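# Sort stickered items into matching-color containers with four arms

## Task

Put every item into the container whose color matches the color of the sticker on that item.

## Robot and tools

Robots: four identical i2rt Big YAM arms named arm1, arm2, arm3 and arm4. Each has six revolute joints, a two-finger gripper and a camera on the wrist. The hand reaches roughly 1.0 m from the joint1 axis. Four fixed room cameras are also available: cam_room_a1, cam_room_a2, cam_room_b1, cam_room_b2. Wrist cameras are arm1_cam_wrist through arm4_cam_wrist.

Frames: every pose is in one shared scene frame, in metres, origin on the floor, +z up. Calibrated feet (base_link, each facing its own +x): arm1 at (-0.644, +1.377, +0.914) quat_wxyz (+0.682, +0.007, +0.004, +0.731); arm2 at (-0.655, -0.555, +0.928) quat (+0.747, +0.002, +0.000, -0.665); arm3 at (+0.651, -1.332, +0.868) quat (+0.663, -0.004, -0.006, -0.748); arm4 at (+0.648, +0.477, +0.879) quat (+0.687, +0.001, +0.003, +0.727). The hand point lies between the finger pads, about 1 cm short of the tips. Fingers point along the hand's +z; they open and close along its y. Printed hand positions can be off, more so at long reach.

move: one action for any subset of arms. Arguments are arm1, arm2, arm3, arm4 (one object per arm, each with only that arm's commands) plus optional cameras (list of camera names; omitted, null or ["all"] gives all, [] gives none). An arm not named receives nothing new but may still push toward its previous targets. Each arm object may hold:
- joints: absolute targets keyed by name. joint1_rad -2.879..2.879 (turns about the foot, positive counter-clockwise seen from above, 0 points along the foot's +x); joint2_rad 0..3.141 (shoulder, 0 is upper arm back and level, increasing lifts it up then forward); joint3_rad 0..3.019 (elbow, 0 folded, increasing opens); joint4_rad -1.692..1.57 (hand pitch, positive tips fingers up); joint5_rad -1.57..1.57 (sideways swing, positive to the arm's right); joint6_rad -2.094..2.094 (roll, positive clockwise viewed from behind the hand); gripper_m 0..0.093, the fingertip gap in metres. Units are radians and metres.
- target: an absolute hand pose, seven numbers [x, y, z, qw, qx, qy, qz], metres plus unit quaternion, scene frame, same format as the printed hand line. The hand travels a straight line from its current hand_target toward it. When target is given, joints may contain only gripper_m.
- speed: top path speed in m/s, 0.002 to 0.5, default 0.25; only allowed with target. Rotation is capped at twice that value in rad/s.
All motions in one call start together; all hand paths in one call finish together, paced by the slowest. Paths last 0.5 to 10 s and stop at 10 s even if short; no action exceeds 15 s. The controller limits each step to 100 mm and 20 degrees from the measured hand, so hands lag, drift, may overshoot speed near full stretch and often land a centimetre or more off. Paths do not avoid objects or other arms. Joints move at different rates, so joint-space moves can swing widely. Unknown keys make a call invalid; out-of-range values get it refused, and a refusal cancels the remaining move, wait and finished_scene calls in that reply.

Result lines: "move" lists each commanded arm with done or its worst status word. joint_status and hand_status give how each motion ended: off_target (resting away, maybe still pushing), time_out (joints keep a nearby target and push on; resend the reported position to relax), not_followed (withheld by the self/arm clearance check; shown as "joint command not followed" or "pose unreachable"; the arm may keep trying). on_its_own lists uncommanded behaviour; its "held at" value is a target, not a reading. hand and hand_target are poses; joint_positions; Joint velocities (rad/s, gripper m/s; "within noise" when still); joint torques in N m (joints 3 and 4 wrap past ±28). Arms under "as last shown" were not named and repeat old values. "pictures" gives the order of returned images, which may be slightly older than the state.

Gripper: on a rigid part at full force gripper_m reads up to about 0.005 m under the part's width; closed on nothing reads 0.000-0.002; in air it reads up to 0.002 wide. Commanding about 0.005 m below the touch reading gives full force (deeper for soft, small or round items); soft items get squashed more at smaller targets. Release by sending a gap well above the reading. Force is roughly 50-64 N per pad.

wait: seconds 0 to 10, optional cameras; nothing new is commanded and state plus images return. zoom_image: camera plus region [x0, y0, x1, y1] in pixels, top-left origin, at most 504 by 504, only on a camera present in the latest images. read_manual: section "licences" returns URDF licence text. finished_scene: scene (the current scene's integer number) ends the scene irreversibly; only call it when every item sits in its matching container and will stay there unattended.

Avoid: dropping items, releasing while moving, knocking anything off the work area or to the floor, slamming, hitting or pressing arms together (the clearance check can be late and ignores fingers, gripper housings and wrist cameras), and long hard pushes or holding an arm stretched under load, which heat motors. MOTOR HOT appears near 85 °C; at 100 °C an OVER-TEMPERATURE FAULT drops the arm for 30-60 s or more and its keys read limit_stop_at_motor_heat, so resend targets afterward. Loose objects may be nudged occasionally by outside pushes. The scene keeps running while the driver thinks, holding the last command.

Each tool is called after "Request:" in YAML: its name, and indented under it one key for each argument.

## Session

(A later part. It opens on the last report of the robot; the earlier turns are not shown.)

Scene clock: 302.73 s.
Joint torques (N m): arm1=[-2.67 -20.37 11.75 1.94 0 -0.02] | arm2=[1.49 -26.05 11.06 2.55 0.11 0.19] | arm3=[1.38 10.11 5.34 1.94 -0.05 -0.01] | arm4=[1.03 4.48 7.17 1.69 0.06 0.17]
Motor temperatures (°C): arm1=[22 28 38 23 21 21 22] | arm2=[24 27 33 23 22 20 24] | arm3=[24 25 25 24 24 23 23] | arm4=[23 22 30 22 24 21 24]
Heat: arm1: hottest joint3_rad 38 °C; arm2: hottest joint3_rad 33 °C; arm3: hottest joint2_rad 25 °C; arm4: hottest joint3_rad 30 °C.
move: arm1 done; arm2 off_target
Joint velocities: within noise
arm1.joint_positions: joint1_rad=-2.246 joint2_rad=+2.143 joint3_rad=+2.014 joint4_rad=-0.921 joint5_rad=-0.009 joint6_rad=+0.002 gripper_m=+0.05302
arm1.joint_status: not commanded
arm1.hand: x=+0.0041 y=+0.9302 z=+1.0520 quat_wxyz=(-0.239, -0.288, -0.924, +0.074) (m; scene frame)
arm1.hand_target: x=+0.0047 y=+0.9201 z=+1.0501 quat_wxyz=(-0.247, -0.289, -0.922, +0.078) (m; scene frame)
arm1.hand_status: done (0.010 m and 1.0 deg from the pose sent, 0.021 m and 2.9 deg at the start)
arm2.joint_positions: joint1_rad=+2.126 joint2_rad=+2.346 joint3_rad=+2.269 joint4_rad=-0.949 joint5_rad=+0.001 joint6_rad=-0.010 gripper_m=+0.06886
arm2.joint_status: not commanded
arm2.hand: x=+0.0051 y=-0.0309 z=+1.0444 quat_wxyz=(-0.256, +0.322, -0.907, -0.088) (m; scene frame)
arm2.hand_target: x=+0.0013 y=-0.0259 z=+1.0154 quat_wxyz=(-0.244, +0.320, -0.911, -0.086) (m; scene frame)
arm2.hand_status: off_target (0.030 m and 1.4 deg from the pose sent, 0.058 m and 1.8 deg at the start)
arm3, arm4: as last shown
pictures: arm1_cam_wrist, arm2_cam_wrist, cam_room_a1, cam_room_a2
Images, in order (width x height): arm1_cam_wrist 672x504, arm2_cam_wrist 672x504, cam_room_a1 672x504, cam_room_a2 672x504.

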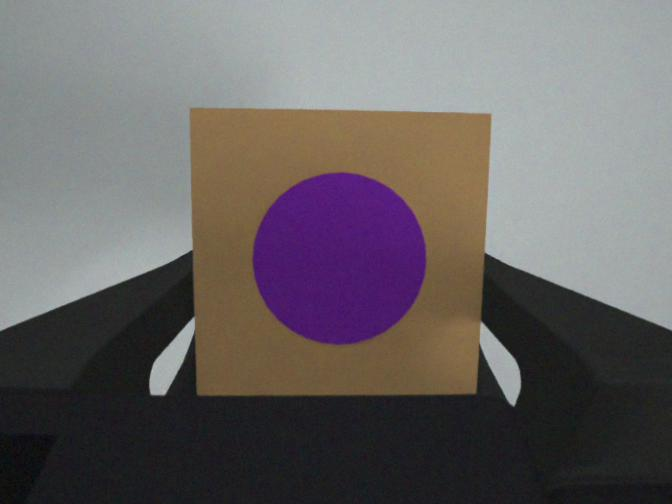

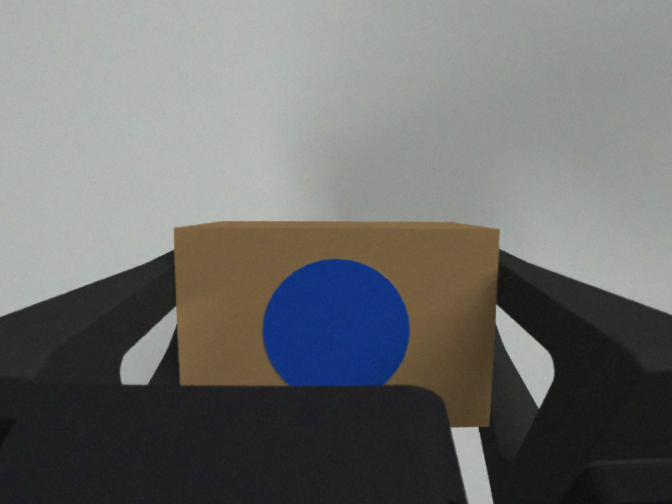

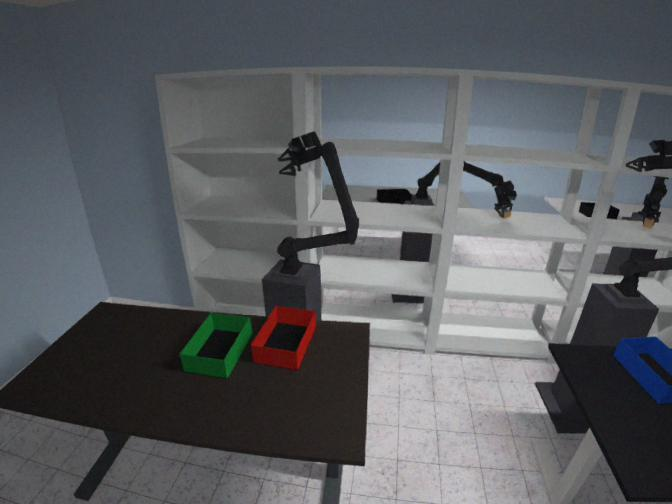

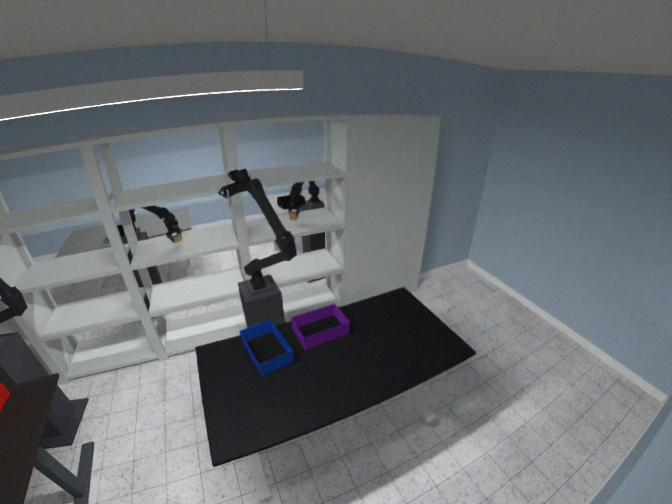

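Request:
move:
  arm1: {"target": [0.003, 0.922, 1.028, 0.2469, 0.2888, 0.9217, -0.0774], "speed": 0.08}
  arm2: {"target": [0.0, -0.027, 1.0, -0.2442, 0.3201, -0.9113, -0.0858], "speed": 0.08}
  cameras: ["cam_room_a1","cam_room_a2","arm1_cam_wrist","arm2_cam_wrist"]

Request:
zoom_image:
  camera: "cam_room_a1"
  region: [450, 150, 570, 240]

Request:
zoom_image:
  camera: "cam_room_a2"
  region: [260, 170, 350, 240]

Scene clock: 307.83 s.
Joint torques (N m): arm1=[-2.32 -19.72 11.6 1.99 -0.04 0.02] | arm2=[1.44 -25.99 10.85 2.61 0.1 0.19] | arm3=[1.32 9.93 5.37 1.96 -0.04 0] | arm4=[1.38 4.54 7.02 1.59 0.07 0.14]
Motor temperatures (°C): arm1=[22 28 37 23 21 21 23] | arm2=[24 28 33 23 22 20 25] | arm3=[24 25 25 24 24 23 23] | arm4=[23 22 30 22 24 21 24]
Heat: arm1: hottest joint3_rad 37 °C; arm2: hottest joint3_rad 33 °C; arm3: hottest joint2_rad 25 °C; arm4: hottest joint3_rad 30 °C.
move: arm1 done; arm2 off_target
Joint velocities: within noise
arm1.joint_positions: joint1_rad=-2.246 joint2_rad=+2.147 joint3_rad=+1.962 joint4_rad=-0.865 joint5_rad=-0.009 joint6_rad=+0.002 gripper_m=+0.05302
arm1.joint_status: not commanded
arm1.hand: x=+0.0019 y=+0.9315 z=+1.0302 quat_wxyz=(-0.240, -0.288, -0.924, +0.074) (m; scene frame)
arm1.hand_target: x=+0.0027 y=+0.9220 z=+1.0281 quat_wxyz=(-0.247, -0.289, -0.922, +0.078) (m; scene frame)
arm1.hand_status: done (0.010 m and 1.0 deg from the pose sent, 0.025 m and 1.0 deg at the start)
arm2.joint_positions: joint1_rad=+2.126 joint2_rad=+2.346 joint3_rad=+2.226 joint4_rad=-0.908 joint5_rad=+0.001 joint6_rad=-0.010 gripper_m=+0.06886
arm2.joint_status: not commanded
arm2.hand: x=+0.0036 y=-0.0321 z=+1.0279 quat_wxyz=(-0.255, +0.322, -0.908, -0.088) (m; scene frame)
arm2.hand_target: x=-0.0007 y=-0.0278 z=+1.0003 quat_wxyz=(-0.244, +0.320, -0.911, -0.086) (m; scene frame)
arm2.hand_status: off_target (0.029 m and 1.3 deg from the pose sent, 0.045 m and 1.4 deg at the start)
arm3: as last shown
arm4.joint_positions: joint1_rad=+2.185 joint2_rad=+0.555 joint3_rad=+1.556 joint4_rad=-1.251 joint5_rad=+0.001 joint6_rad=-0.013 gripper_m=+0.09398
arm4.joint_status: not commanded
arm4.hand: x=+0.5093 y=+0.3681 z=+1.5286 quat_wxyz=(+0.198, +0.742, +0.264, -0.583) (m; scene frame)
arm4.hand_target: x=+0.5141 y=+0.3705 z=+1.5370 quat_wxyz=(+0.207, +0.737, +0.259, -0.589) (m; scene frame)
arm4.hand_status: not commanded
pictures: arm1_cam_wrist, arm2_cam_wrist, cam_room_a1, cam_room_a2
Images, in order (width x height): arm1_cam_wrist 672x504, arm2_cam_wrist 672x504, cam_room_a1 672x504, cam_room_a2 672x504.

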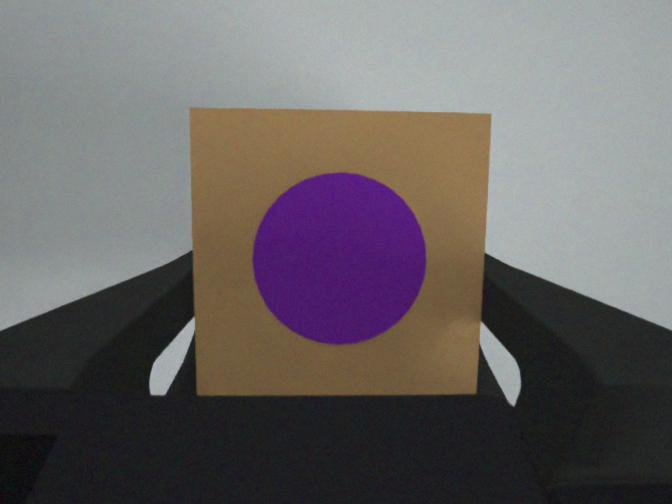

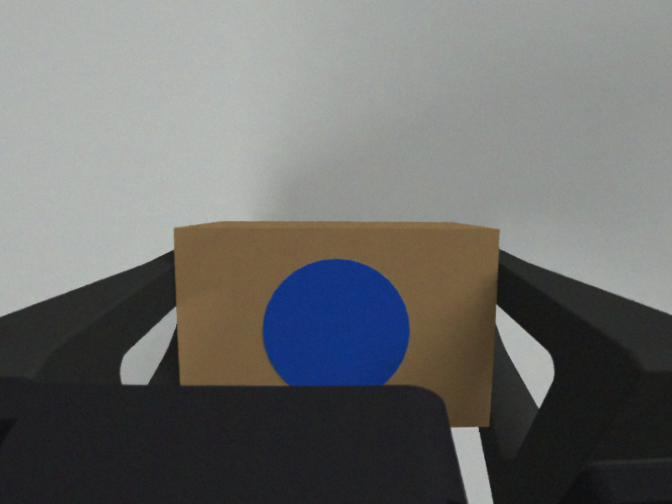

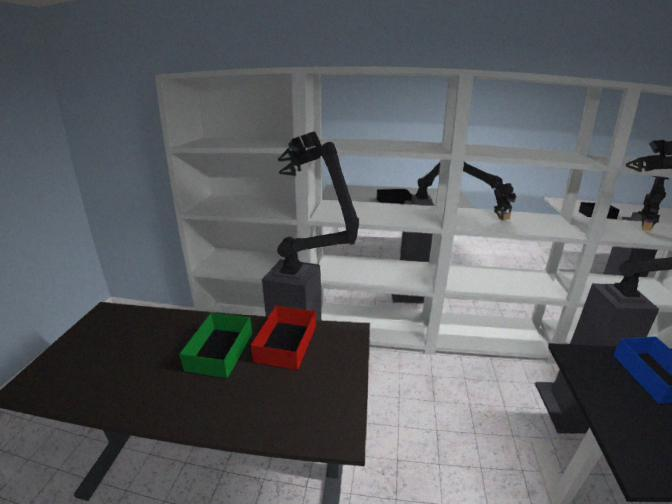

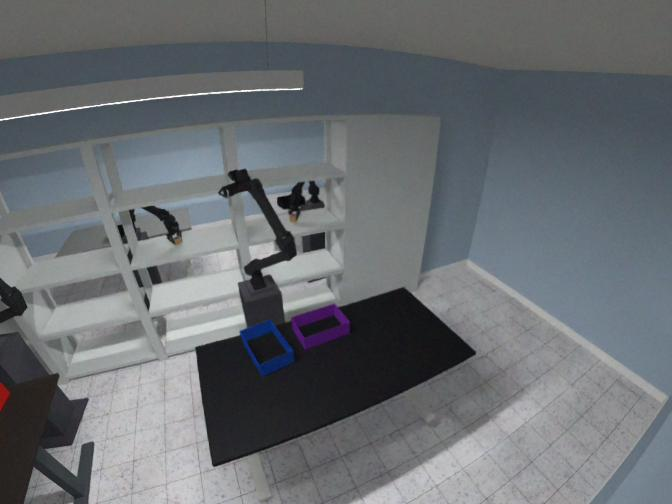

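Scaled by 4.200.

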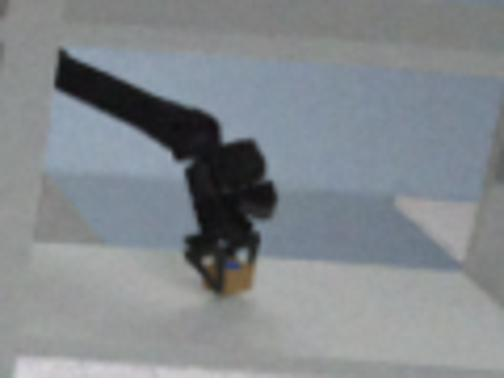

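Scaled by 5.600.

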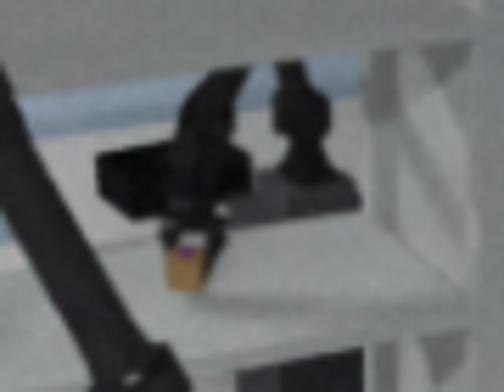

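Request:
move:
  arm1: {"target": [0.003, 0.922, 1.008, 0.2469, 0.2888, 0.9217, -0.0774], "speed": 0.06}
  arm2: {"target": [0.0, -0.027, 0.98, -0.2442, 0.3201, -0.9113, -0.0858], "speed": 0.06}
  cameras: ["cam_room_a1","cam_room_a2"]

Request:
zoom_image:
  camera: "cam_room_a1"
  region: [450, 150, 570, 240]

Request:
zoom_image:
  camera: "cam_room_a2"
  region: [260, 170, 350, 240]

Scene clock: 314.20 s.
Joint torques (N m): arm1=[-2.14 -19.55 11.43 2.03 -0.05 -0.01] | arm2=[1.26 -25 10.81 2.59 0.11 0.19] | arm3=[1.2 10.05 5.38 1.98 -0.04 0] | arm4=[1.14 4.13 7.17 1.61 0.06 0.16]
Motor temperatures (°C): arm1=[22 28 37 23 21 21 23] | arm2=[24 28 33 23 22 20 25] | arm3=[24 25 25 24 24 23 23] | arm4=[23 22 30 22 24 21 24]
Heat: arm1: hottest joint3_rad 37 °C; arm2: hottest joint3_rad 33 °C; arm3: hottest joint2_rad 25 °C; arm4: hottest joint3_rad 30 °C.
move: arm1 done; arm2 off_target
Joint velocities: within noise
arm1.joint_positions: joint1_rad=-2.246 joint2_rad=+2.160 joint3_rad=+1.932 joint4_rad=-0.820 joint5_rad=-0.009 joint6_rad=+0.002 gripper_m=+0.05302
arm1.joint_status: not commanded
arm1.hand: x=+0.0022 y=+0.9312 z=+1.0108 quat_wxyz=(-0.240, -0.288, -0.924, +0.074) (m; scene frame)
arm1.hand_target: x=+0.0028 y=+0.9220 z=+1.0083 quat_wxyz=(-0.247, -0.289, -0.922, +0.077) (m; scene frame)
arm1.hand_status: done (0.010 m and 0.9 deg from the pose sent, 0.024 m and 1.0 deg at the start)
arm2.joint_positions: joint1_rad=+2.126 joint2_rad=+2.346 joint3_rad=+2.194 joint4_rad=-0.865 joint5_rad=+0.001 joint6_rad=-0.010 gripper_m=+0.06886
arm2.joint_status: not commanded
arm2.hand: x=+0.0042 y=-0.0316 z=+1.0173 quat_wxyz=(-0.260, +0.321, -0.906, -0.090) (m; scene frame)
arm2.hand_target: x=-0.0012 y=-0.0282 z=+0.9807 quat_wxyz=(-0.244, +0.320, -0.911, -0.086) (m; scene frame)
arm2.hand_status: off_target (0.038 m and 2.0 deg from the pose sent, 0.048 m and 1.3 deg at the start)
arm3, arm4: as last shown
pictures: cam_room_a1, cam_room_a2
Images, in order (width x height): cam_room_a1 672x504, cam_room_a2 672x504.

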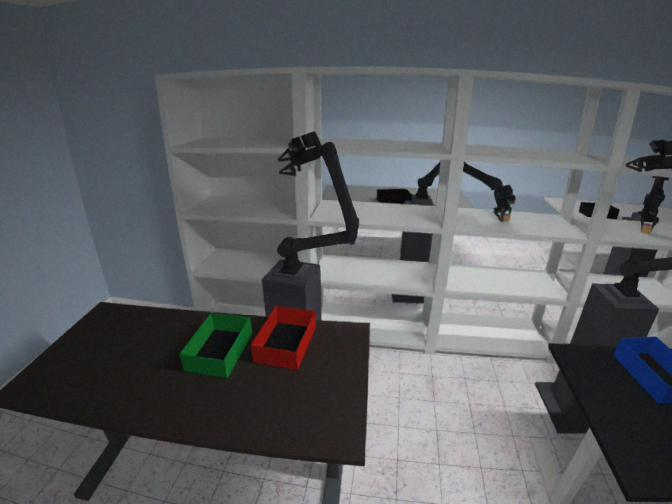

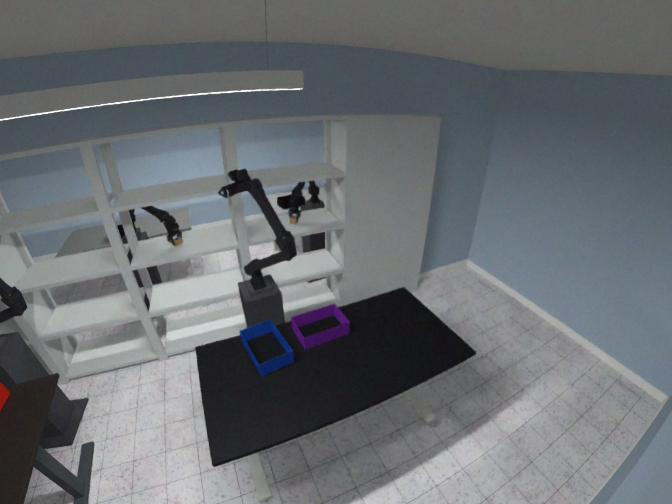

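Scaled by 4.200.

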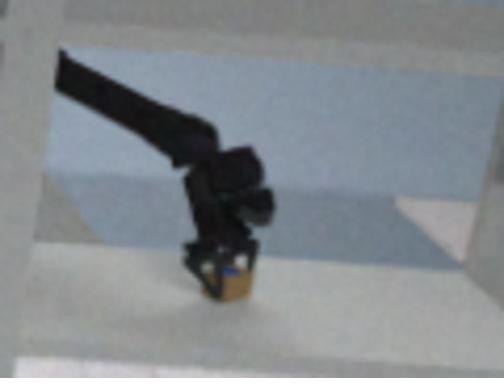

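Scaled by 5.600.

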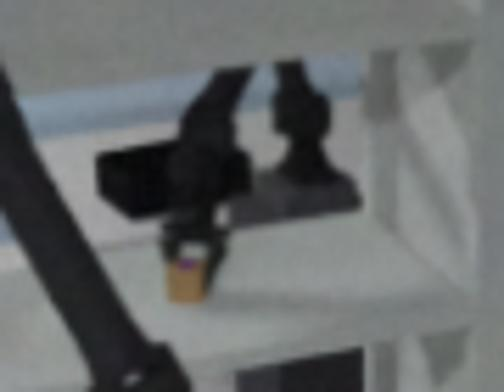

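Request:
move:
  arm1: {"target": [0.003, 0.922, 0.992, 0.2469, 0.2888, 0.9217, -0.0774], "speed": 0.06}
  arm2: {"target": [0.0, -0.027, 0.965, -0.2442, 0.3201, -0.9113, -0.0858], "speed": 0.06}
  cameras: ["cam_room_a1","cam_room_a2","arm1_cam_wrist","arm2_cam_wrist"]

Request:
zoom_image:
  camera: "cam_room_a1"
  region: [450, 150, 570, 240]

Request:
zoom_image:
  camera: "cam_room_a2"
  region: [260, 170, 350, 240]

Scene clock: 321.17 s.
Joint torques (N m): arm1=[-2.61 -18.96 10.21 1.91 -0.02 -0.04] | arm2=[1.44 -24.18 10.26 2.59 0.11 0.18] | arm3=[1.26 9.99 5.38 1.99 -0.05 -0.01] | arm4=[1.26 4.48 7.23 1.65 0.1 0.16]
Motor temperatures (°C): arm1=[22 27 36 23 21 21 23] | arm2=[24 28 33 23 22 20 25] | arm3=[24 25 25 24 24 23 23] | arm4=[23 22 30 22 24 21 24]
Heat: arm1: hottest joint3_rad 36 °C; arm2: hottest joint3_rad 33 °C; arm3: hottest joint2_rad 25 °C; arm4: hottest joint3_rad 30 °C.
move: arm1 off_target; arm2 off_target
Joint velocities: within noise
arm1.joint_positions: joint1_rad=-2.246 joint2_rad=+2.160 joint3_rad=+1.922 joint4_rad=-0.785 joint5_rad=-0.009 joint6_rad=+0.002 gripper_m=+0.05302
arm1.joint_status: not commanded
arm1.hand: x=+0.0057 y=+0.9288 z=+1.0099 quat_wxyz=(-0.252, -0.287, -0.921, +0.077) (m; scene frame)
arm1.hand_target: x=+0.0025 y=+0.9223 z=+0.9923 quat_wxyz=(-0.247, -0.289, -0.922, +0.077) (m; scene frame)
arm1.hand_status: off_target (0.019 m and 0.6 deg from the pose sent, 0.021 m and 0.9 deg at the start)
arm2.joint_positions: joint1_rad=+2.126 joint2_rad=+2.346 joint3_rad=+2.177 joint4_rad=-0.832 joint5_rad=+0.001 joint6_rad=-0.009 gripper_m=+0.06886
arm2.joint_status: not commanded
arm2.hand: x=+0.0059 y=-0.0302 z=+1.0130 quat_wxyz=(-0.267, +0.320, -0.904, -0.092) (m; scene frame)
arm2.hand_target: x=-0.0018 y=-0.0288 z=+0.9661 quat_wxyz=(-0.244, +0.320, -0.911, -0.086) (m; scene frame)
arm2.hand_status: off_target (0.048 m and 2.8 deg from the pose sent, 0.053 m and 2.0 deg at the start)
arm3, arm4: as last shown
pictures: arm1_cam_wrist, arm2_cam_wrist, cam_room_a1, cam_room_a2
Images, in order (width x height): arm1_cam_wrist 672x504, arm2_cam_wrist 672x504, cam_room_a1 672x504, cam_room_a2 672x504.

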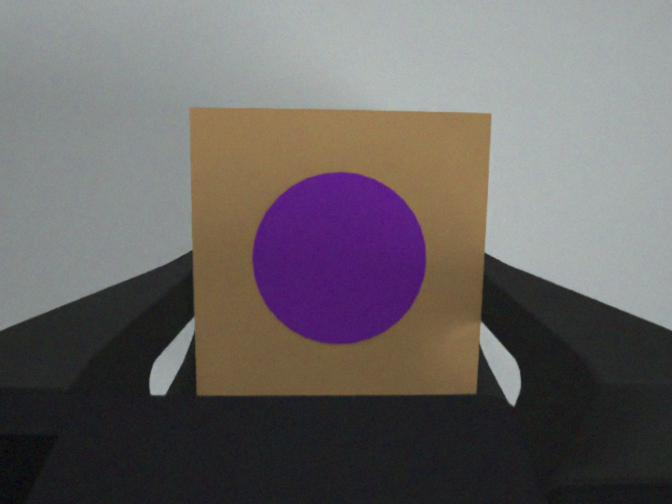

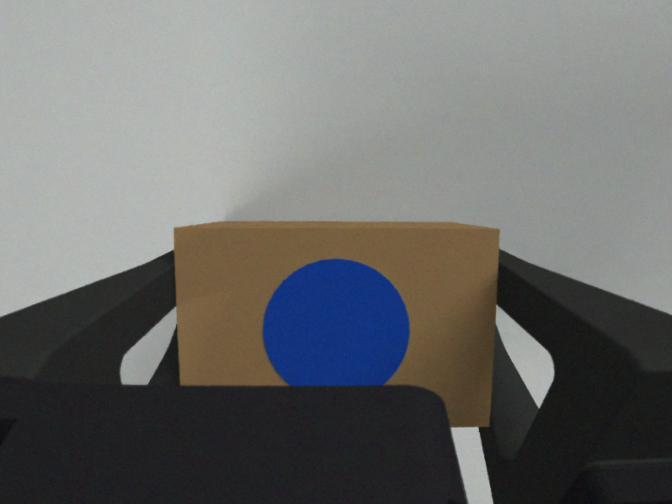

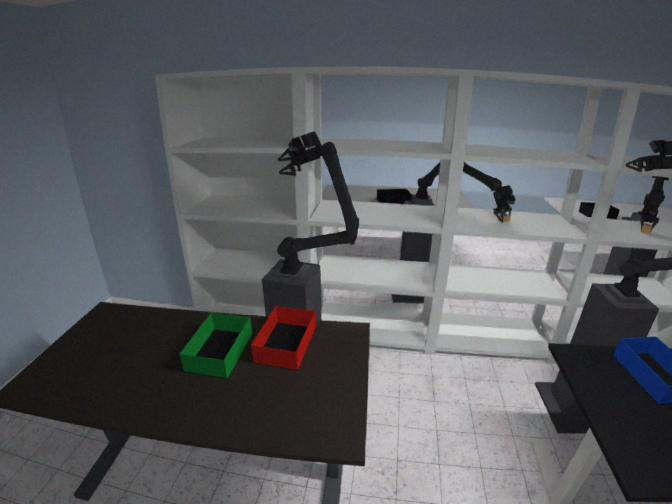

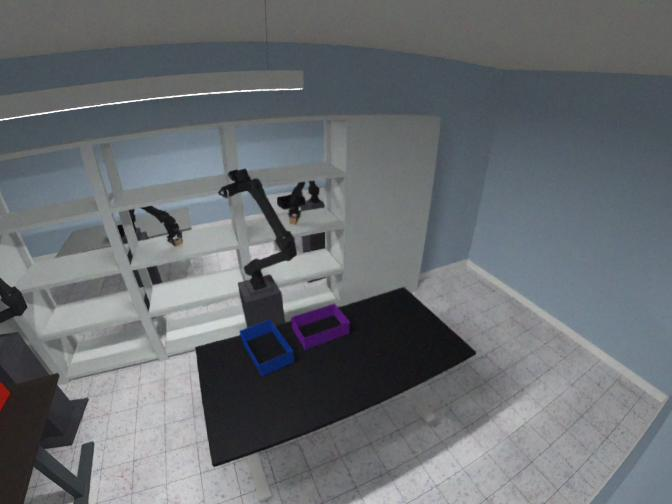

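Scaled by 4.200.

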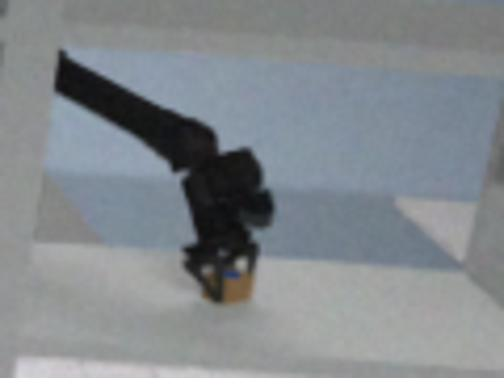

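Scaled by 5.600.

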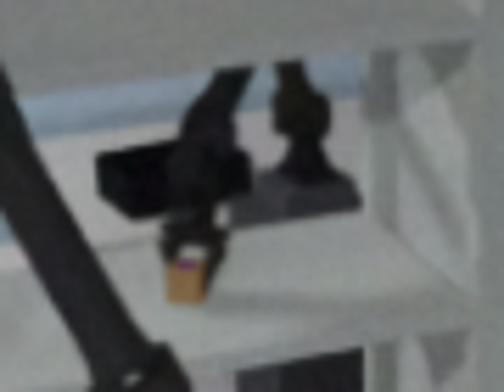

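Request:
move:
  arm1: {"target": [0.003, 0.922, 0.98, 0.2469, 0.2888, 0.9217, -0.0774], "speed": 0.06}
  arm2: {"target": [0.0, -0.027, 0.953, -0.2442, 0.3201, -0.9113, -0.0858], "speed": 0.06}
  cameras: []

Scene clock: 326.33 s.
Joint torques (N m): arm1=[-2.84 -18.37 9.66 1.77 -0.07 0] | arm2=[1.44 -23.71 9.52 2.55 0.11 0.17] | arm3=[1.26 9.93 5.38 1.98 -0.05 0] | arm4=[1.26 4.07 7.24 1.63 0.07 0.15]
Motor temperatures (°C): arm1=[22 27 36 23 21 21 23] | arm2=[24 29 33 23 22 20 25] | arm3=[24 25 25 24 24 23 23] | arm4=[23 22 30 22 24 21 24]
Heat: arm1: hottest joint3_rad 36 °C; arm2: hottest joint3_rad 33 °C; arm3: hottest joint2_rad 25 °C; arm4: hottest joint3_rad 30 °C.
move: arm1 off_target; arm2 off_target
Joint velocities: within noise
arm1.joint_positions: joint1_rad=-2.246 joint2_rad=+2.160 joint3_rad=+1.913 joint4_rad=-0.758 joint5_rad=-0.009 joint6_rad=+0.001 gripper_m=+0.05302
arm1.joint_status: not commanded
arm1.hand: x=+0.0084 y=+0.9268 z=+1.0093 quat_wxyz=(-0.260, -0.286, -0.919, +0.080) (m; scene frame)
arm1.hand_target: x=+0.0021 y=+0.9226 z=+0.9805 quat_wxyz=(-0.247, -0.289, -0.922, +0.077) (m; scene frame)
arm1.hand_status: off_target (0.030 m and 1.7 deg from the pose sent, 0.031 m and 0.6 deg at the start)
arm2.joint_positions: joint1_rad=+2.126 joint2_rad=+2.346 joint3_rad=+2.169 joint4_rad=-0.806 joint5_rad=+0.001 joint6_rad=-0.009 gripper_m=+0.06886
arm2.joint_status: not commanded
arm2.hand: x=+0.0085 y=-0.0281 z=+1.0125 quat_wxyz=(-0.275, +0.319, -0.902, -0.095) (m; scene frame)
arm2.hand_target: x=-0.0024 y=-0.0293 z=+0.9547 quat_wxyz=(-0.244, +0.320, -0.911, -0.085) (m; scene frame)
arm2.hand_status: off_target (0.060 m and 3.9 deg from the pose sent, 0.060 m and 2.8 deg at the start)
arm3, arm4: as last shown
pictures: none
No camera images: "cameras" was empty.

Request:
move:
  arm1: {"target": [0.006, 0.926, 1.003, 0.255, 0.2868, 0.9205, -0.079], "speed": 0.06}
  arm2: {"target": [0.006, -0.029, 0.987, -0.262, 0.3203, -0.906, -0.0905], "speed": 0.06}
  cameras: []

Request:
move:
  arm1: {"joints": {"gripper_m": 0.092}}
  arm2: {"joints": {"gripper_m": 0.093}}
  cameras: ["arm1_cam_wrist","arm2_cam_wrist","cam_room_a1","cam_room_a2"]

Scene clock: 333.53 s.
Joint torques (N m): arm1=[-1.79 -20.31 10.84 1.05 0.02 -0.01] | arm2=[0.85 -26.23 11.34 1.99 0.02 0.08] | arm3=[1.26 9.93 5.35 1.92 -0.05 0] | arm4=[1.38 4.54 7.04 1.57 0.04 0.19]
Motor temperatures (°C): arm1=[22 27 35 23 21 21 23] | arm2=[24 29 32 23 22 20 25] | arm3=[24 25 25 24 24 23 23] | arm4=[23 22 30 22 24 21 24]
Heat: arm1: hottest joint3_rad 35 °C; arm2: hottest joint3_rad 32 °C; arm3: hottest joint2_rad 25 °C; arm4: hottest joint3_rad 30 °C.
move: arm1 done; arm2 off_target
Joint velocities: within noise
arm1.joint_positions: joint1_rad=-2.246 joint2_rad=+2.160 joint3_rad=+1.913 joint4_rad=-0.758 joint5_rad=-0.009 joint6_rad=+0.001 gripper_m=+0.05302
arm1.joint_status: not commanded
arm1.hand: x=+0.0084 y=+0.9268 z=+1.0093 quat_wxyz=(-0.260, -0.286, -0.919, +0.080) (m; scene frame)
arm1.hand_target: x=+0.0059 y=+0.9259 z=+1.0031 quat_wxyz=(-0.255, -0.287, -0.920, +0.079) (m; scene frame)
arm1.hand_status: done (0.007 m and 0.7 deg from the pose sent, 0.007 m and 0.7 deg at the start)
arm2.joint_positions: joint1_rad=+2.126 joint2_rad=+2.346 joint3_rad=+2.166 joint4_rad=-0.803 joint5_rad=+0.001 joint6_rad=-0.008 gripper_m=+0.06886
arm2.joint_status: not commanded
arm2.hand: x=+0.0083 y=-0.0283 z=+1.0116 quat_wxyz=(-0.276, +0.319, -0.902, -0.095) (m; scene frame)
arm2.hand_target: x=+0.0055 y=-0.0296 z=+0.9871 quat_wxyz=(-0.262, +0.320, -0.906, -0.090) (m; scene frame)
arm2.hand_status: off_target (0.025 m and 1.7 deg from the pose sent, 0.026 m and 1.7 deg at the start)
arm3, arm4: as last shown
pictures: none
No camera images: "cameras" was empty.

Scene clock: 334.20 s.
Joint torques (N m): arm1=[-2.61 -20.48 11.29 1.29 -0.07 0.01] | arm2=[1.14 -26.17 11.37 1.99 -0.16 0.06] | arm3=[1.26 9.93 5.38 1.94 -0.05 0] | arm4=[0.79 3.96 7.3 1.62 0.05 0.19]
Motor temperatures (°C): arm1=[22 27 35 23 21 21 23] | arm2=[24 29 32 23 22 20 25] | arm3=[24 25 25 24 24 23 23] | arm4=[23 22 30 22 24 21 24]
Heat: arm1: hottest joint3_rad 35 °C; arm2: hottest joint3_rad 32 °C; arm3: hottest joint2_rad 25 °C; arm4: hottest joint3_rad 30 °C.
move: arm1 done; arm2 done
Joint velocities: within noise
arm1.joint_positions: joint1_rad=-2.246 joint2_rad=+2.161 joint3_rad=+1.908 joint4_rad=-0.758 joint5_rad=-0.009 joint6_rad=+0.001 gripper_m=+0.09196
arm1.joint_status: all done
arm1.hand: x=+0.0071 y=+0.9277 z=+1.0065 quat_wxyz=(-0.258, -0.286, -0.919, +0.080) (m; scene frame)
arm1.hand_target: x=+0.0060 y=+0.9259 z=+1.0031 quat_wxyz=(-0.255, -0.287, -0.920, +0.079) (m; scene frame)
arm1.hand_status: not commanded
arm2.joint_positions: joint1_rad=+2.122 joint2_rad=+2.345 joint3_rad=+2.166 joint4_rad=-0.802 joint5_rad=+0.005 joint6_rad=-0.007 gripper_m=+0.09292
arm2.joint_status: all done
arm2.hand: x=+0.0108 y=-0.0313 z=+1.0120 quat_wxyz=(-0.277, +0.316, -0.903, -0.093) (m; scene frame)
arm2.hand_target: x=+0.0056 y=-0.0295 z=+0.9873 quat_wxyz=(-0.262, +0.320, -0.906, -0.090) (m; scene frame)
arm2.hand_status: not commanded
arm3, arm4: as last shown
pictures: arm1_cam_wrist, arm2_cam_wrist, cam_room_a1, cam_room_a2
Images, in order (width x height): arm1_cam_wrist 672x504, arm2_cam_wrist 672x504, cam_room_a1 672x504, cam_room_a2 672x504.

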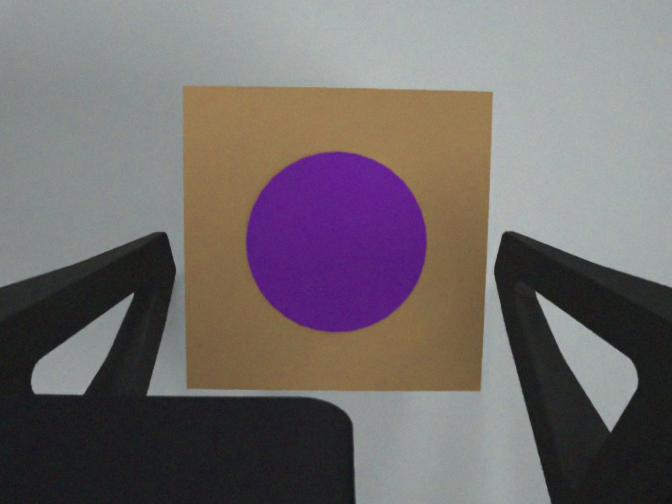

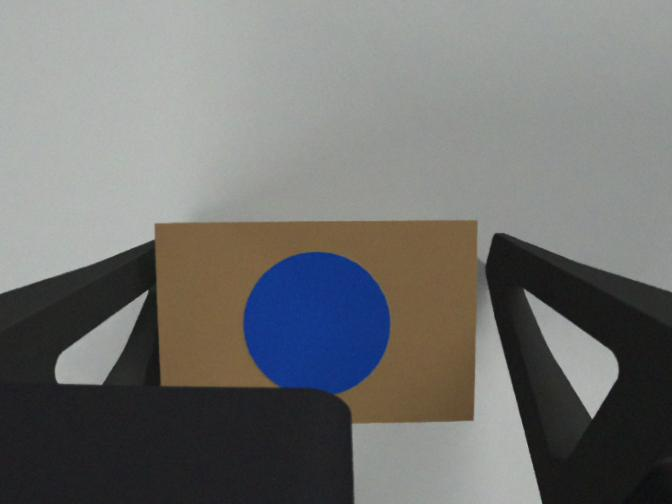

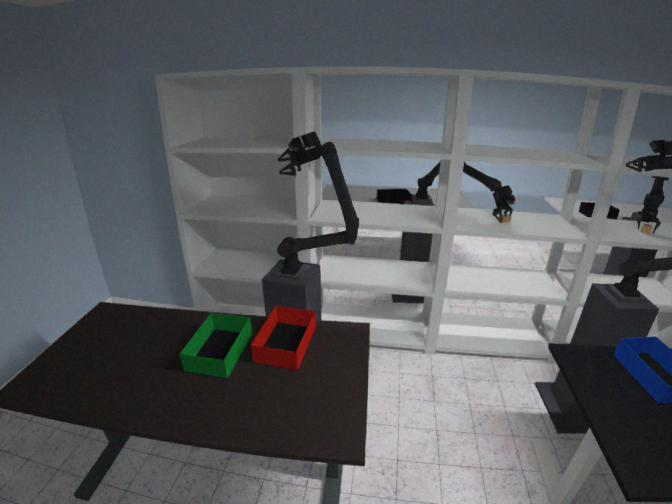

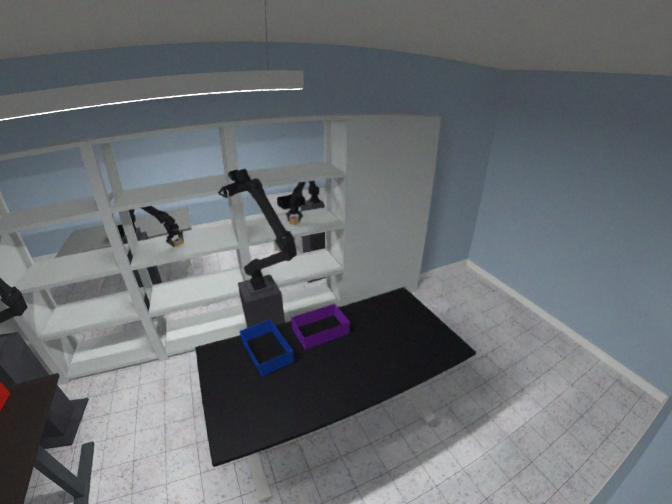

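Request:
move:
  arm1: {"target": [0.0, 0.925, 1.10, 0.255, 0.287, 0.9205, -0.079], "speed": 0.15}
  arm2: {"target": [0.0, -0.035, 1.10, -0.262, 0.32, -0.906, -0.0905], "speed": 0.15}
  arm4: {"joints": {"joint1_rad": -1.62, "joint2_rad": 1.0, "joint3_rad": 1.35, "joint4_rad": -1.2}}
  cameras: ["arm1_cam_wrist", "arm2_cam_wrist", "arm4_cam_wrist"]

Scene clock: 372.37 s.
Joint torques (N m): arm1=[-2.32 -21.89 16.23 0.75 0 -0.04] | arm2=[1.08 -27.58 16.54 1.25 -0.14 0.06] | arm3=[1.2 9.93 5.35 1.99 -0.05 -0.01] | arm4=[0.73 -7.82 11.07 1.35 0.09 0.14]
Motor temperatures (°C): arm1=[21 27 34 23 21 21 22] | arm2=[24 31 34 22 22 20 24] | arm3=[24 25 25 24 24 23 23] | arm4=[23 22 30 22 24 21 24]
Heat: arm1: hottest joint3_rad 34 °C; arm2: hottest joint3_rad 34 °C; arm3: hottest joint2_rad 25 °C; arm4: hottest joint3_rad 30 °C.
move: arm1 off_target; arm2 off_target; arm4 done
Joint velocities: within noise
arm1.joint_positions: joint1_rad=-2.246 joint2_rad=+2.115 joint3_rad=+1.993 joint4_rad=-0.958 joint5_rad=-0.011 joint6_rad=+0.001 gripper_m=+0.09196
arm1.joint_status: not commanded
arm1.hand: x=-0.0072 y=+0.9385 z=+1.0590 quat_wxyz=(-0.226, -0.289, -0.928, +0.069) (m; scene frame)
arm1.hand_target: x=-0.0018 y=+0.9261 z=+1.1002 quat_wxyz=(-0.255, -0.287, -0.920, +0.079) (m; scene frame)
arm1.hand_status: off_target (0.044 m and 3.7 deg from the pose sent, 0.094 m and 0.4 deg at the start)
arm2.joint_positions: joint1_rad=+2.122 joint2_rad=+2.290 joint3_rad=+2.262 joint4_rad=-1.020 joint5_rad=+0.004 joint6_rad=-0.007 gripper_m=+0.09292
arm2.joint_status: not commanded
arm2.hand: x=-0.0055 y=-0.0441 z=+1.0777 quat_wxyz=(-0.246, +0.319, -0.911, -0.083) (m; scene frame)
arm2.hand_target: x=-0.0008 y=-0.0358 z=+1.1002 quat_wxyz=(-0.263, +0.320, -0.906, -0.091) (m; scene frame)
arm2.hand_status: off_target (0.025 m and 2.1 deg from the pose sent, 0.089 m and 1.8 deg at the start)
arm3.joint_positions: joint1_rad=+0.075 joint2_rad=+0.276 joint3_rad=+1.523 joint4_rad=-1.599 joint5_rad=-0.185 joint6_rad=-0.597 gripper_m=+0.09396
arm3.joint_status: not commanded
arm3.hand: x=+0.6803 y=-1.3506 z=+1.4452 quat_wxyz=(-0.326, -0.350, -0.735, +0.481) (m; scene frame)
arm3.hand_target: x=+0.6804 y=-1.3484 z=+1.4507 quat_wxyz=(-0.328, -0.347, -0.731, +0.487) (m; scene frame)
arm3.hand_status: not commanded
arm4.joint_positions: joint1_rad=-1.619 joint2_rad=+1.012 joint3_rad=+1.323 joint4_rad=-1.211 joint5_rad=+0.000 joint6_rad=-0.012 gripper_m=+0.09403
arm4.joint_status: all done
arm4.hand: x=+1.0450 y=+0.4814 z=+1.2889 quat_wxyz=(-0.327, +0.010, -0.945, +0.002) (m; scene frame)
arm4.hand_target: x=+1.0453 y=+0.4813 z=+1.3095 quat_wxyz=(-0.351, +0.004, -0.937, +0.000) (m; scene frame)
arm4.hand_status: not commanded
pictures: arm1_cam_wrist, arm2_cam_wrist, arm4_cam_wrist
Images, in order (width x height): arm1_cam_wrist 672x504, arm2_cam_wrist 672x504, arm4_cam_wrist 672x504.

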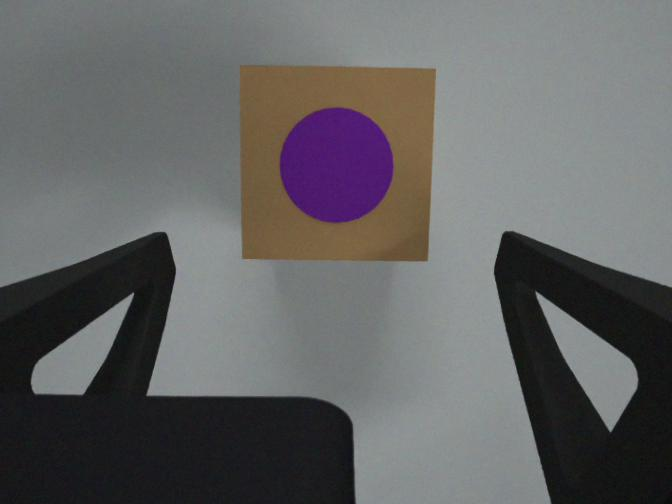

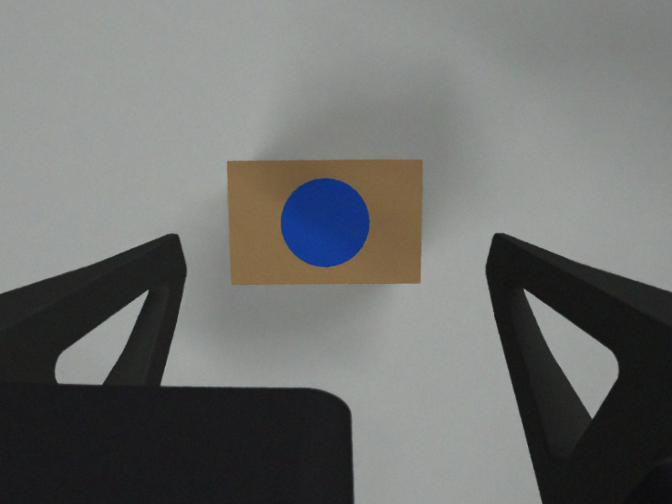

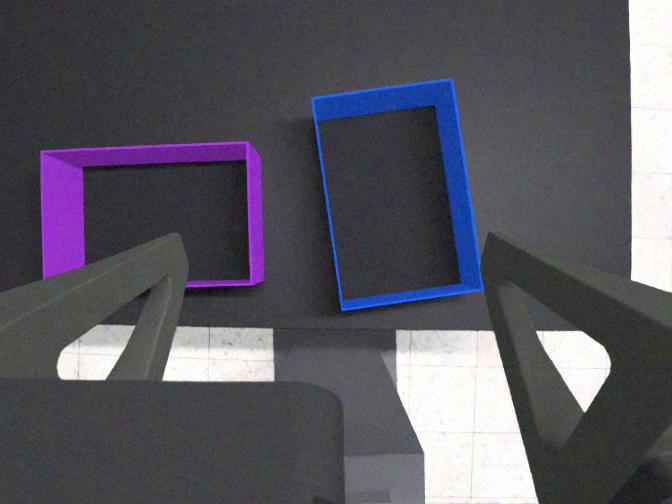

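Request:
move:
  arm1: {"target": [-0.34, 1.166, 1.15, 0.2469, 0.2888, 0.9217, -0.0774], "speed": 0.25}
  arm2: {"target": [-0.366, -0.323, 1.15, -0.2442, 0.3201, -0.9113, -0.0858], "speed": 0.25}
  arm4: {"joints": {"joint1_rad": 0.907, "joint2_rad": 0.6, "joint3_rad": 1.35, "joint4_rad": -1.6}}
  cameras: ["cam_room_a2"]

Request:
move:
  arm1: {"joints": {"joint2_rad": 0.6, "joint3_rad": 1.35, "joint4_rad": -1.6, "joint5_rad": 0, "joint6_rad": 0}}
  arm2: {"joints": {"joint2_rad": 0.6, "joint3_rad": 1.35, "joint4_rad": -1.6, "joint5_rad": 0, "joint6_rad": 0}}
  arm4: {"target": [0.336, 0.694, 1.13, -0.0772, 0.9217, 0.2889, -0.247], "speed": 0.25}
  cameras: ["arm4_cam_wrist", "cam_room_a2"]

Scene clock: 392.97 s.
Joint torques (N m): arm1=[-2.67 -2.67 11.54 0.99 0.05 -0.05] | arm2=[1.61 -6.48 10.8 1.32 -0.02 0.17] | arm3=[1.2 10.05 5.39 1.94 -0.05 -0.01] | arm4=[1.32 2.37 8.96 0.7 0.12 0.15]
Motor temperatures (°C): arm1=[21 29 35 23 21 21 22] | arm2=[24 30 38 22 22 20 23] | arm3=[24 25 25 24 24 23 23] | arm4=[23 22 30 22 24 21 24]
Heat: arm1: hottest joint3_rad 35 °C; arm2: hottest joint3_rad 38 °C; arm3: hottest joint2_rad 25 °C; arm4: hottest joint3_rad 30 °C.
move: arm1 done; arm2 off_target; arm4 done
Joint velocities: within noise
arm1.joint_positions: joint1_rad=-2.246 joint2_rad=+0.954 joint3_rad=+0.883 joint4_rad=-0.951 joint5_rad=-0.011 joint6_rad=+0.001 gripper_m=+0.09196
arm1.joint_status: not commanded
arm1.hand: x=-0.3373 y=+1.1683 z=+1.1507 quat_wxyz=(-0.253, -0.287, -0.921, +0.077) (m; scene frame)
arm1.hand_target: x=-0.3400 y=+1.1660 z=+1.1499 quat_wxyz=(-0.247, -0.289, -0.922, +0.077) (m; scene frame)
arm1.hand_status: done (0.004 m and 0.7 deg from the pose sent, 0.413 m and 2.7 deg at the start)
arm2.joint_positions: joint1_rad=+2.124 joint2_rad=+0.982 joint3_rad=+0.872 joint4_rad=-0.906 joint5_rad=+0.004 joint6_rad=-0.007 gripper_m=+0.09292
arm2.joint_status: not commanded
arm2.hand: x=-0.3592 y=-0.3226 z=+1.1617 quat_wxyz=(-0.261, +0.319, -0.907, -0.089) (m; scene frame)
arm2.hand_target: x=-0.3660 y=-0.3232 z=+1.1501 quat_wxyz=(-0.244, +0.320, -0.911, -0.086) (m; scene frame)
arm2.hand_status: off_target (0.013 m and 2.0 deg from the pose sent, 0.462 m and 0.4 deg at the start)
arm3: as last shown
arm4.joint_positions: joint1_rad=+0.902 joint2_rad=+0.597 joint3_rad=+1.328 joint4_rad=-1.588 joint5_rad=-0.001 joint6_rad=-0.012 gripper_m=+0.09406
arm4.joint_status: all done
arm4.hand: x=+0.4929 y=+0.5897 z=+1.3482 quat_wxyz=(-0.105, +0.895, -0.278, -0.334) (m; scene frame)
arm4.hand_target: x=+0.4948 y=+0.5874 z=+1.3555 quat_wxyz=(-0.103, +0.892, -0.281, -0.338) (m; scene frame)
arm4.hand_status: not commanded
pictures: cam_room_a2
Images, in order (width x height): cam_room_a2 672x504.

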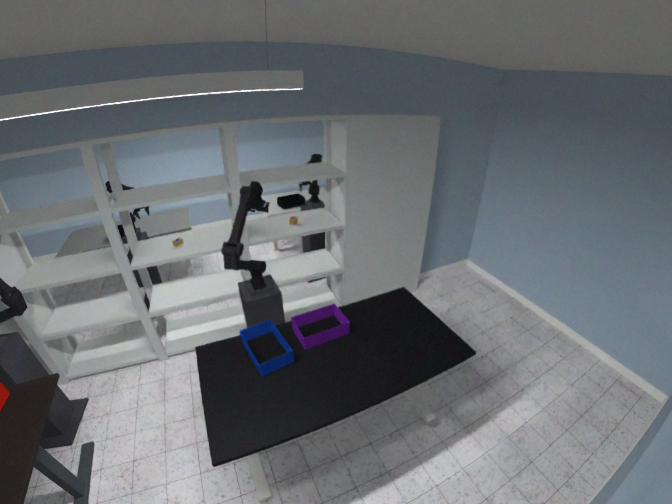

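Scene clock: 396.17 s.
Joint torques (N m): arm1=[-2.55 3.31 9.22 1.11 0.11 0.04] | arm2=[1.55 1.26 9.36 1.58 -0.16 0.13] | arm3=[1.38 9.99 5.35 1.95 -0.06 -0.02] | arm4=[1.2 -6.77 9.06 1.07 -0.32 -0.04]
Motor temperatures (°C): arm1=[21 29 35 23 21 21 22] | arm2=[24 30 37 22 22 20 23] | arm3=[24 25 25 24 24 23 23] | arm4=[23 22 31 22 24 21 24]
Heat: arm1: hottest joint3_rad 35 °C; arm2: hottest joint3_rad 37 °C; arm3: hottest joint2_rad 25 °C; arm4: hottest joint3_rad 31 °C.
move: arm1 done; arm2 done; arm4 done
Joint velocities: within noise
arm1.joint_positions: joint1_rad=-2.246 joint2_rad=+0.601 joint3_rad=+1.346 joint4_rad=-1.590 joint5_rad=-0.002 joint6_rad=+0.001 gripper_m=+0.09196
arm1.joint_status: all done
arm1.hand: x=-0.4788 y=+1.2666 z=+1.3869 quat_wxyz=(-0.332, -0.279, -0.895, +0.106) (m; scene frame)
arm1.hand_target: x=-0.4820 y=+1.2664 z=+1.3872 quat_wxyz=(-0.329, -0.283, -0.895, +0.108) (m; scene frame)
arm1.hand_status: not commanded
arm2.joint_positions: joint1_rad=+2.124 joint2_rad=+0.600 joint3_rad=+1.352 joint4_rad=-1.586 joint5_rad=+0.003 joint6_rad=-0.007 gripper_m=+0.09292
arm2.joint_status: all done
arm2.hand: x=-0.5051 y=-0.4386 z=+1.4080 quat_wxyz=(-0.342, +0.309, -0.880, -0.117) (m; scene frame)
arm2.hand_target: x=-0.5084 y=-0.4381 z=+1.4049 quat_wxyz=(-0.334, +0.312, -0.882, -0.119) (m; scene frame)
arm2.hand_status: not commanded
arm3: as last shown
arm4.joint_positions: joint1_rad=+0.753 joint2_rad=+1.076 joint3_rad=+1.006 joint4_rad=-1.113 joint5_rad=-0.342 joint6_rad=-1.280 gripper_m=+0.09407
arm4.joint_status: not commanded
arm4.hand: x=+0.3405 y=+0.6934 z=+1.1306 quat_wxyz=(-0.074, +0.926, +0.279, -0.244) (m; scene frame)
arm4.hand_target: x=+0.3361 y=+0.6939 z=+1.1300 quat_wxyz=(-0.077, +0.922, +0.289, -0.247) (m; scene frame)
arm4.hand_status: done (0.005 m and 1.4 deg from the pose sent, 0.288 m and 66.8 deg at the start)
pictures: arm4_cam_wrist, cam_room_a2
Images, in order (width x height): arm4_cam_wrist 672x504, cam_room_a2 672x504.

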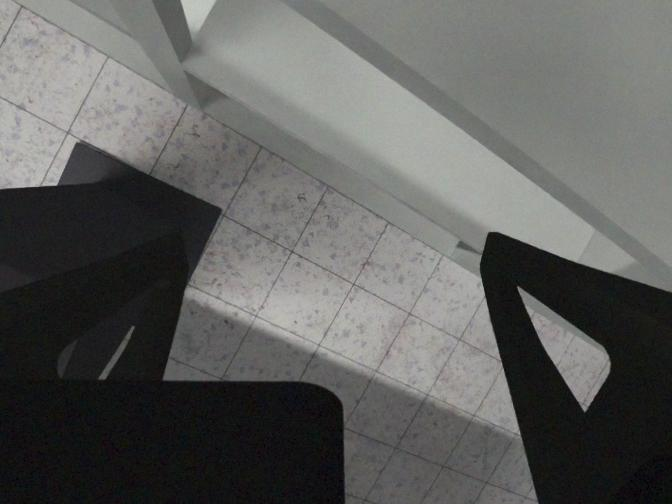

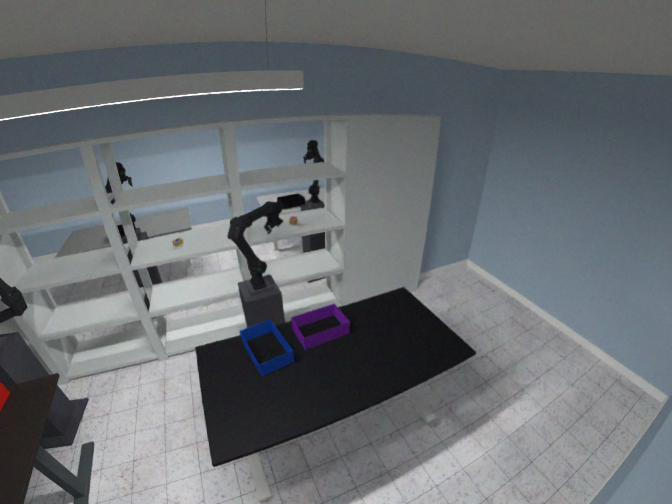

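Request:
move:
  arm4: {"target": [0.336, 0.694, 1.13, -0.0774, 0.9217, -0.2888, -0.247], "speed": 0.3}
  cameras: []

Request:
move:
  arm4: {"target": [0.018, 0.92, 1.12, -0.0774, 0.9217, -0.2888, -0.247], "speed": 0.3}
  cameras: ["arm4_cam_wrist"]

Scene clock: 403.07 s.
Joint torques (N m): arm1=[-2.43 3.96 9.4 0.99 0.11 0.04] | arm2=[1.44 1.14 9.39 1.55 -0.16 0.14] | arm3=[1.26 10.05 5.39 1.99 -0.05 -0.01] | arm4=[1.55 -7.53 9.28 0.91 0.22 0.16]
Motor temperatures (°C): arm1=[21 28 35 23 21 21 22] | arm2=[24 29 36 22 22 20 23] | arm3=[24 25 25 24 24 23 23] | arm4=[23 22 32 22 24 21 24]
Heat: arm1: hottest joint3_rad 35 °C; arm2: hottest joint3_rad 36 °C; arm3: hottest joint2_rad 25 °C; arm4: hottest joint3_rad 32 °C.
move: arm4 done
Joint velocities: within noise
arm1, arm2, arm3: as last shown
arm4.joint_positions: joint1_rad=+0.907 joint2_rad=+1.014 joint3_rad=+0.943 joint4_rad=-0.992 joint5_rad=+0.006 joint6_rad=-0.009 gripper_m=+0.09407
arm4.joint_status: not commanded
arm4.hand: x=+0.3378 y=+0.6960 z=+1.1258 quat_wxyz=(-0.076, +0.924, -0.286, -0.240) (m; scene frame)
arm4.hand_target: x=+0.3360 y=+0.6940 z=+1.1299 quat_wxyz=(-0.077, +0.922, -0.289, -0.247) (m; scene frame)
arm4.hand_status: done (0.005 m and 0.9 deg from the pose sent, 0.005 m and 66.0 deg at the start)
pictures: none
No camera images: "cameras" was empty.

Scene clock: 405.30 s.
Joint torques (N m): arm1=[-2.67 4.01 9.28 1.2 0.09 0.04] | arm2=[1.55 1.2 9.37 1.58 -0.15 0.14] | arm3=[1.38 9.99 5.38 1.96 -0.04 -0.01] | arm4=[0.85 -22.77 13.18 0.38 0.02 0.09]
Motor temperatures (°C): arm1=[21 28 35 23 21 21 22] | arm2=[24 29 35 22 22 20 23] | arm3=[24 25 25 24 24 23 23] | arm4=[23 22 32 22 24 21 24]
Heat: arm1: hottest joint3_rad 35 °C; arm2: hottest joint3_rad 35 °C; arm3: hottest joint2_rad 25 °C; arm4: hottest joint3_rad 32 °C.
move: arm4 off_target
Joint velocities: within noise
arm1, arm2, arm3: as last shown
arm1.hand_target: x=-0.4820 y=+1.2664 z=+1.3873 quat_wxyz=(-0.329, -0.283, -0.895, +0.108) (m; scene frame)
arm4.joint_positions: joint1_rad=+0.907 joint2_rad=+2.055 joint3_rad=+2.088 joint4_rad=-1.100 joint5_rad=+0.006 joint6_rad=-0.009 gripper_m=+0.09407
arm4.joint_status: not commanded
arm4.hand: x=+0.0265 y=+0.9120 z=+1.1118 quat_wxyz=(-0.076, +0.925, -0.286, -0.239) (m; scene frame)
arm4.hand_target: x=+0.0185 y=+0.9195 z=+1.1198 quat_wxyz=(-0.078, +0.922, -0.289, -0.248) (m; scene frame)
arm4.hand_status: off_target (0.014 m and 1.1 deg from the pose sent, 0.391 m and 0.9 deg at the start)
pictures: arm4_cam_wrist
Images, in order (width x height): arm4_cam_wrist 672x504.

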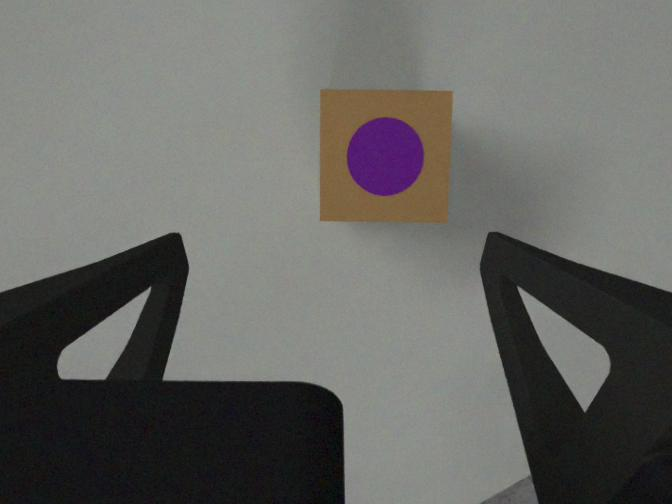

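Request:
move:
  arm4: {"target": [0.003, 0.956, 1.09, -0.0774, 0.9217, -0.2888, -0.247], "speed": 0.2}
  cameras: ["arm4_cam_wrist"]

Scene clock: 417.63 s.
Joint torques (N m): arm1=[-2.26 3.9 9.35 1.03 0.12 0.04] | arm2=[1.55 1.2 9.37 1.54 -0.16 0.13] | arm3=[1.2 9.99 5.34 1.99 -0.06 -0.01] | arm4=[0.62 -23.88 13.2 0.43 0 -0.06]
Motor temperatures (°C): arm1=[21 27 35 23 21 21 22] | arm2=[24 28 34 22 22 20 23] | arm3=[24 25 25 24 24 23 23] | arm4=[23 23 36 22 24 21 24]
Heat: arm1: hottest joint3_rad 35 °C; arm2: hottest joint3_rad 34 °C; arm3: hottest joint2_rad 25 °C; arm4: hottest joint3_rad 36 °C.
move: arm4 off_target
Joint velocities: within noise
arm1, arm2, arm3: as last shown
arm1.hand_target: x=-0.4820 y=+1.2664 z=+1.3872 quat_wxyz=(-0.329, -0.283, -0.895, +0.108) (m; scene frame)
arm4.joint_positions: joint1_rad=+0.878 joint2_rad=+2.170 joint3_rad=+2.207 joint4_rad=-1.100 joint5_rad=-0.007 joint6_rad=-0.016 gripper_m=+0.09407
arm4.joint_status: not commanded
arm4.hand: x=+0.0109 y=+0.9486 z=+1.0847 quat_wxyz=(-0.075, +0.922, -0.295, -0.241) (m; scene frame)
arm4.hand_target: x=+0.0036 y=+0.9556 z=+1.0900 quat_wxyz=(-0.078, +0.921, -0.289, -0.248) (m; scene frame)
arm4.hand_status: off_target (0.012 m and 1.1 deg from the pose sent, 0.054 m and 1.1 deg at the start)
pictures: arm4_cam_wrist
Images, in order (width x height): arm4_cam_wrist 672x504.

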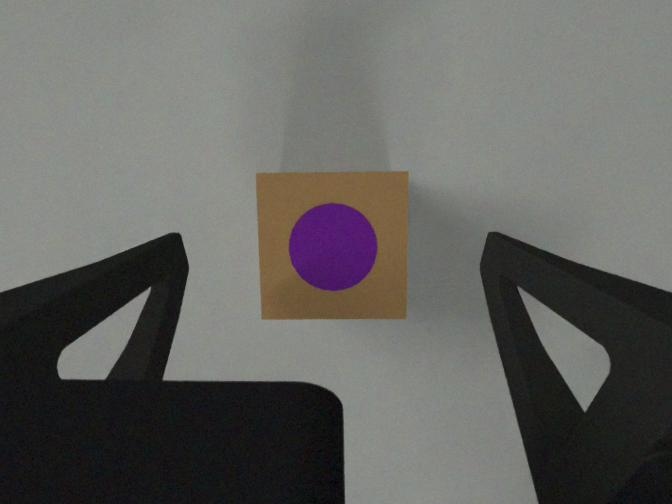

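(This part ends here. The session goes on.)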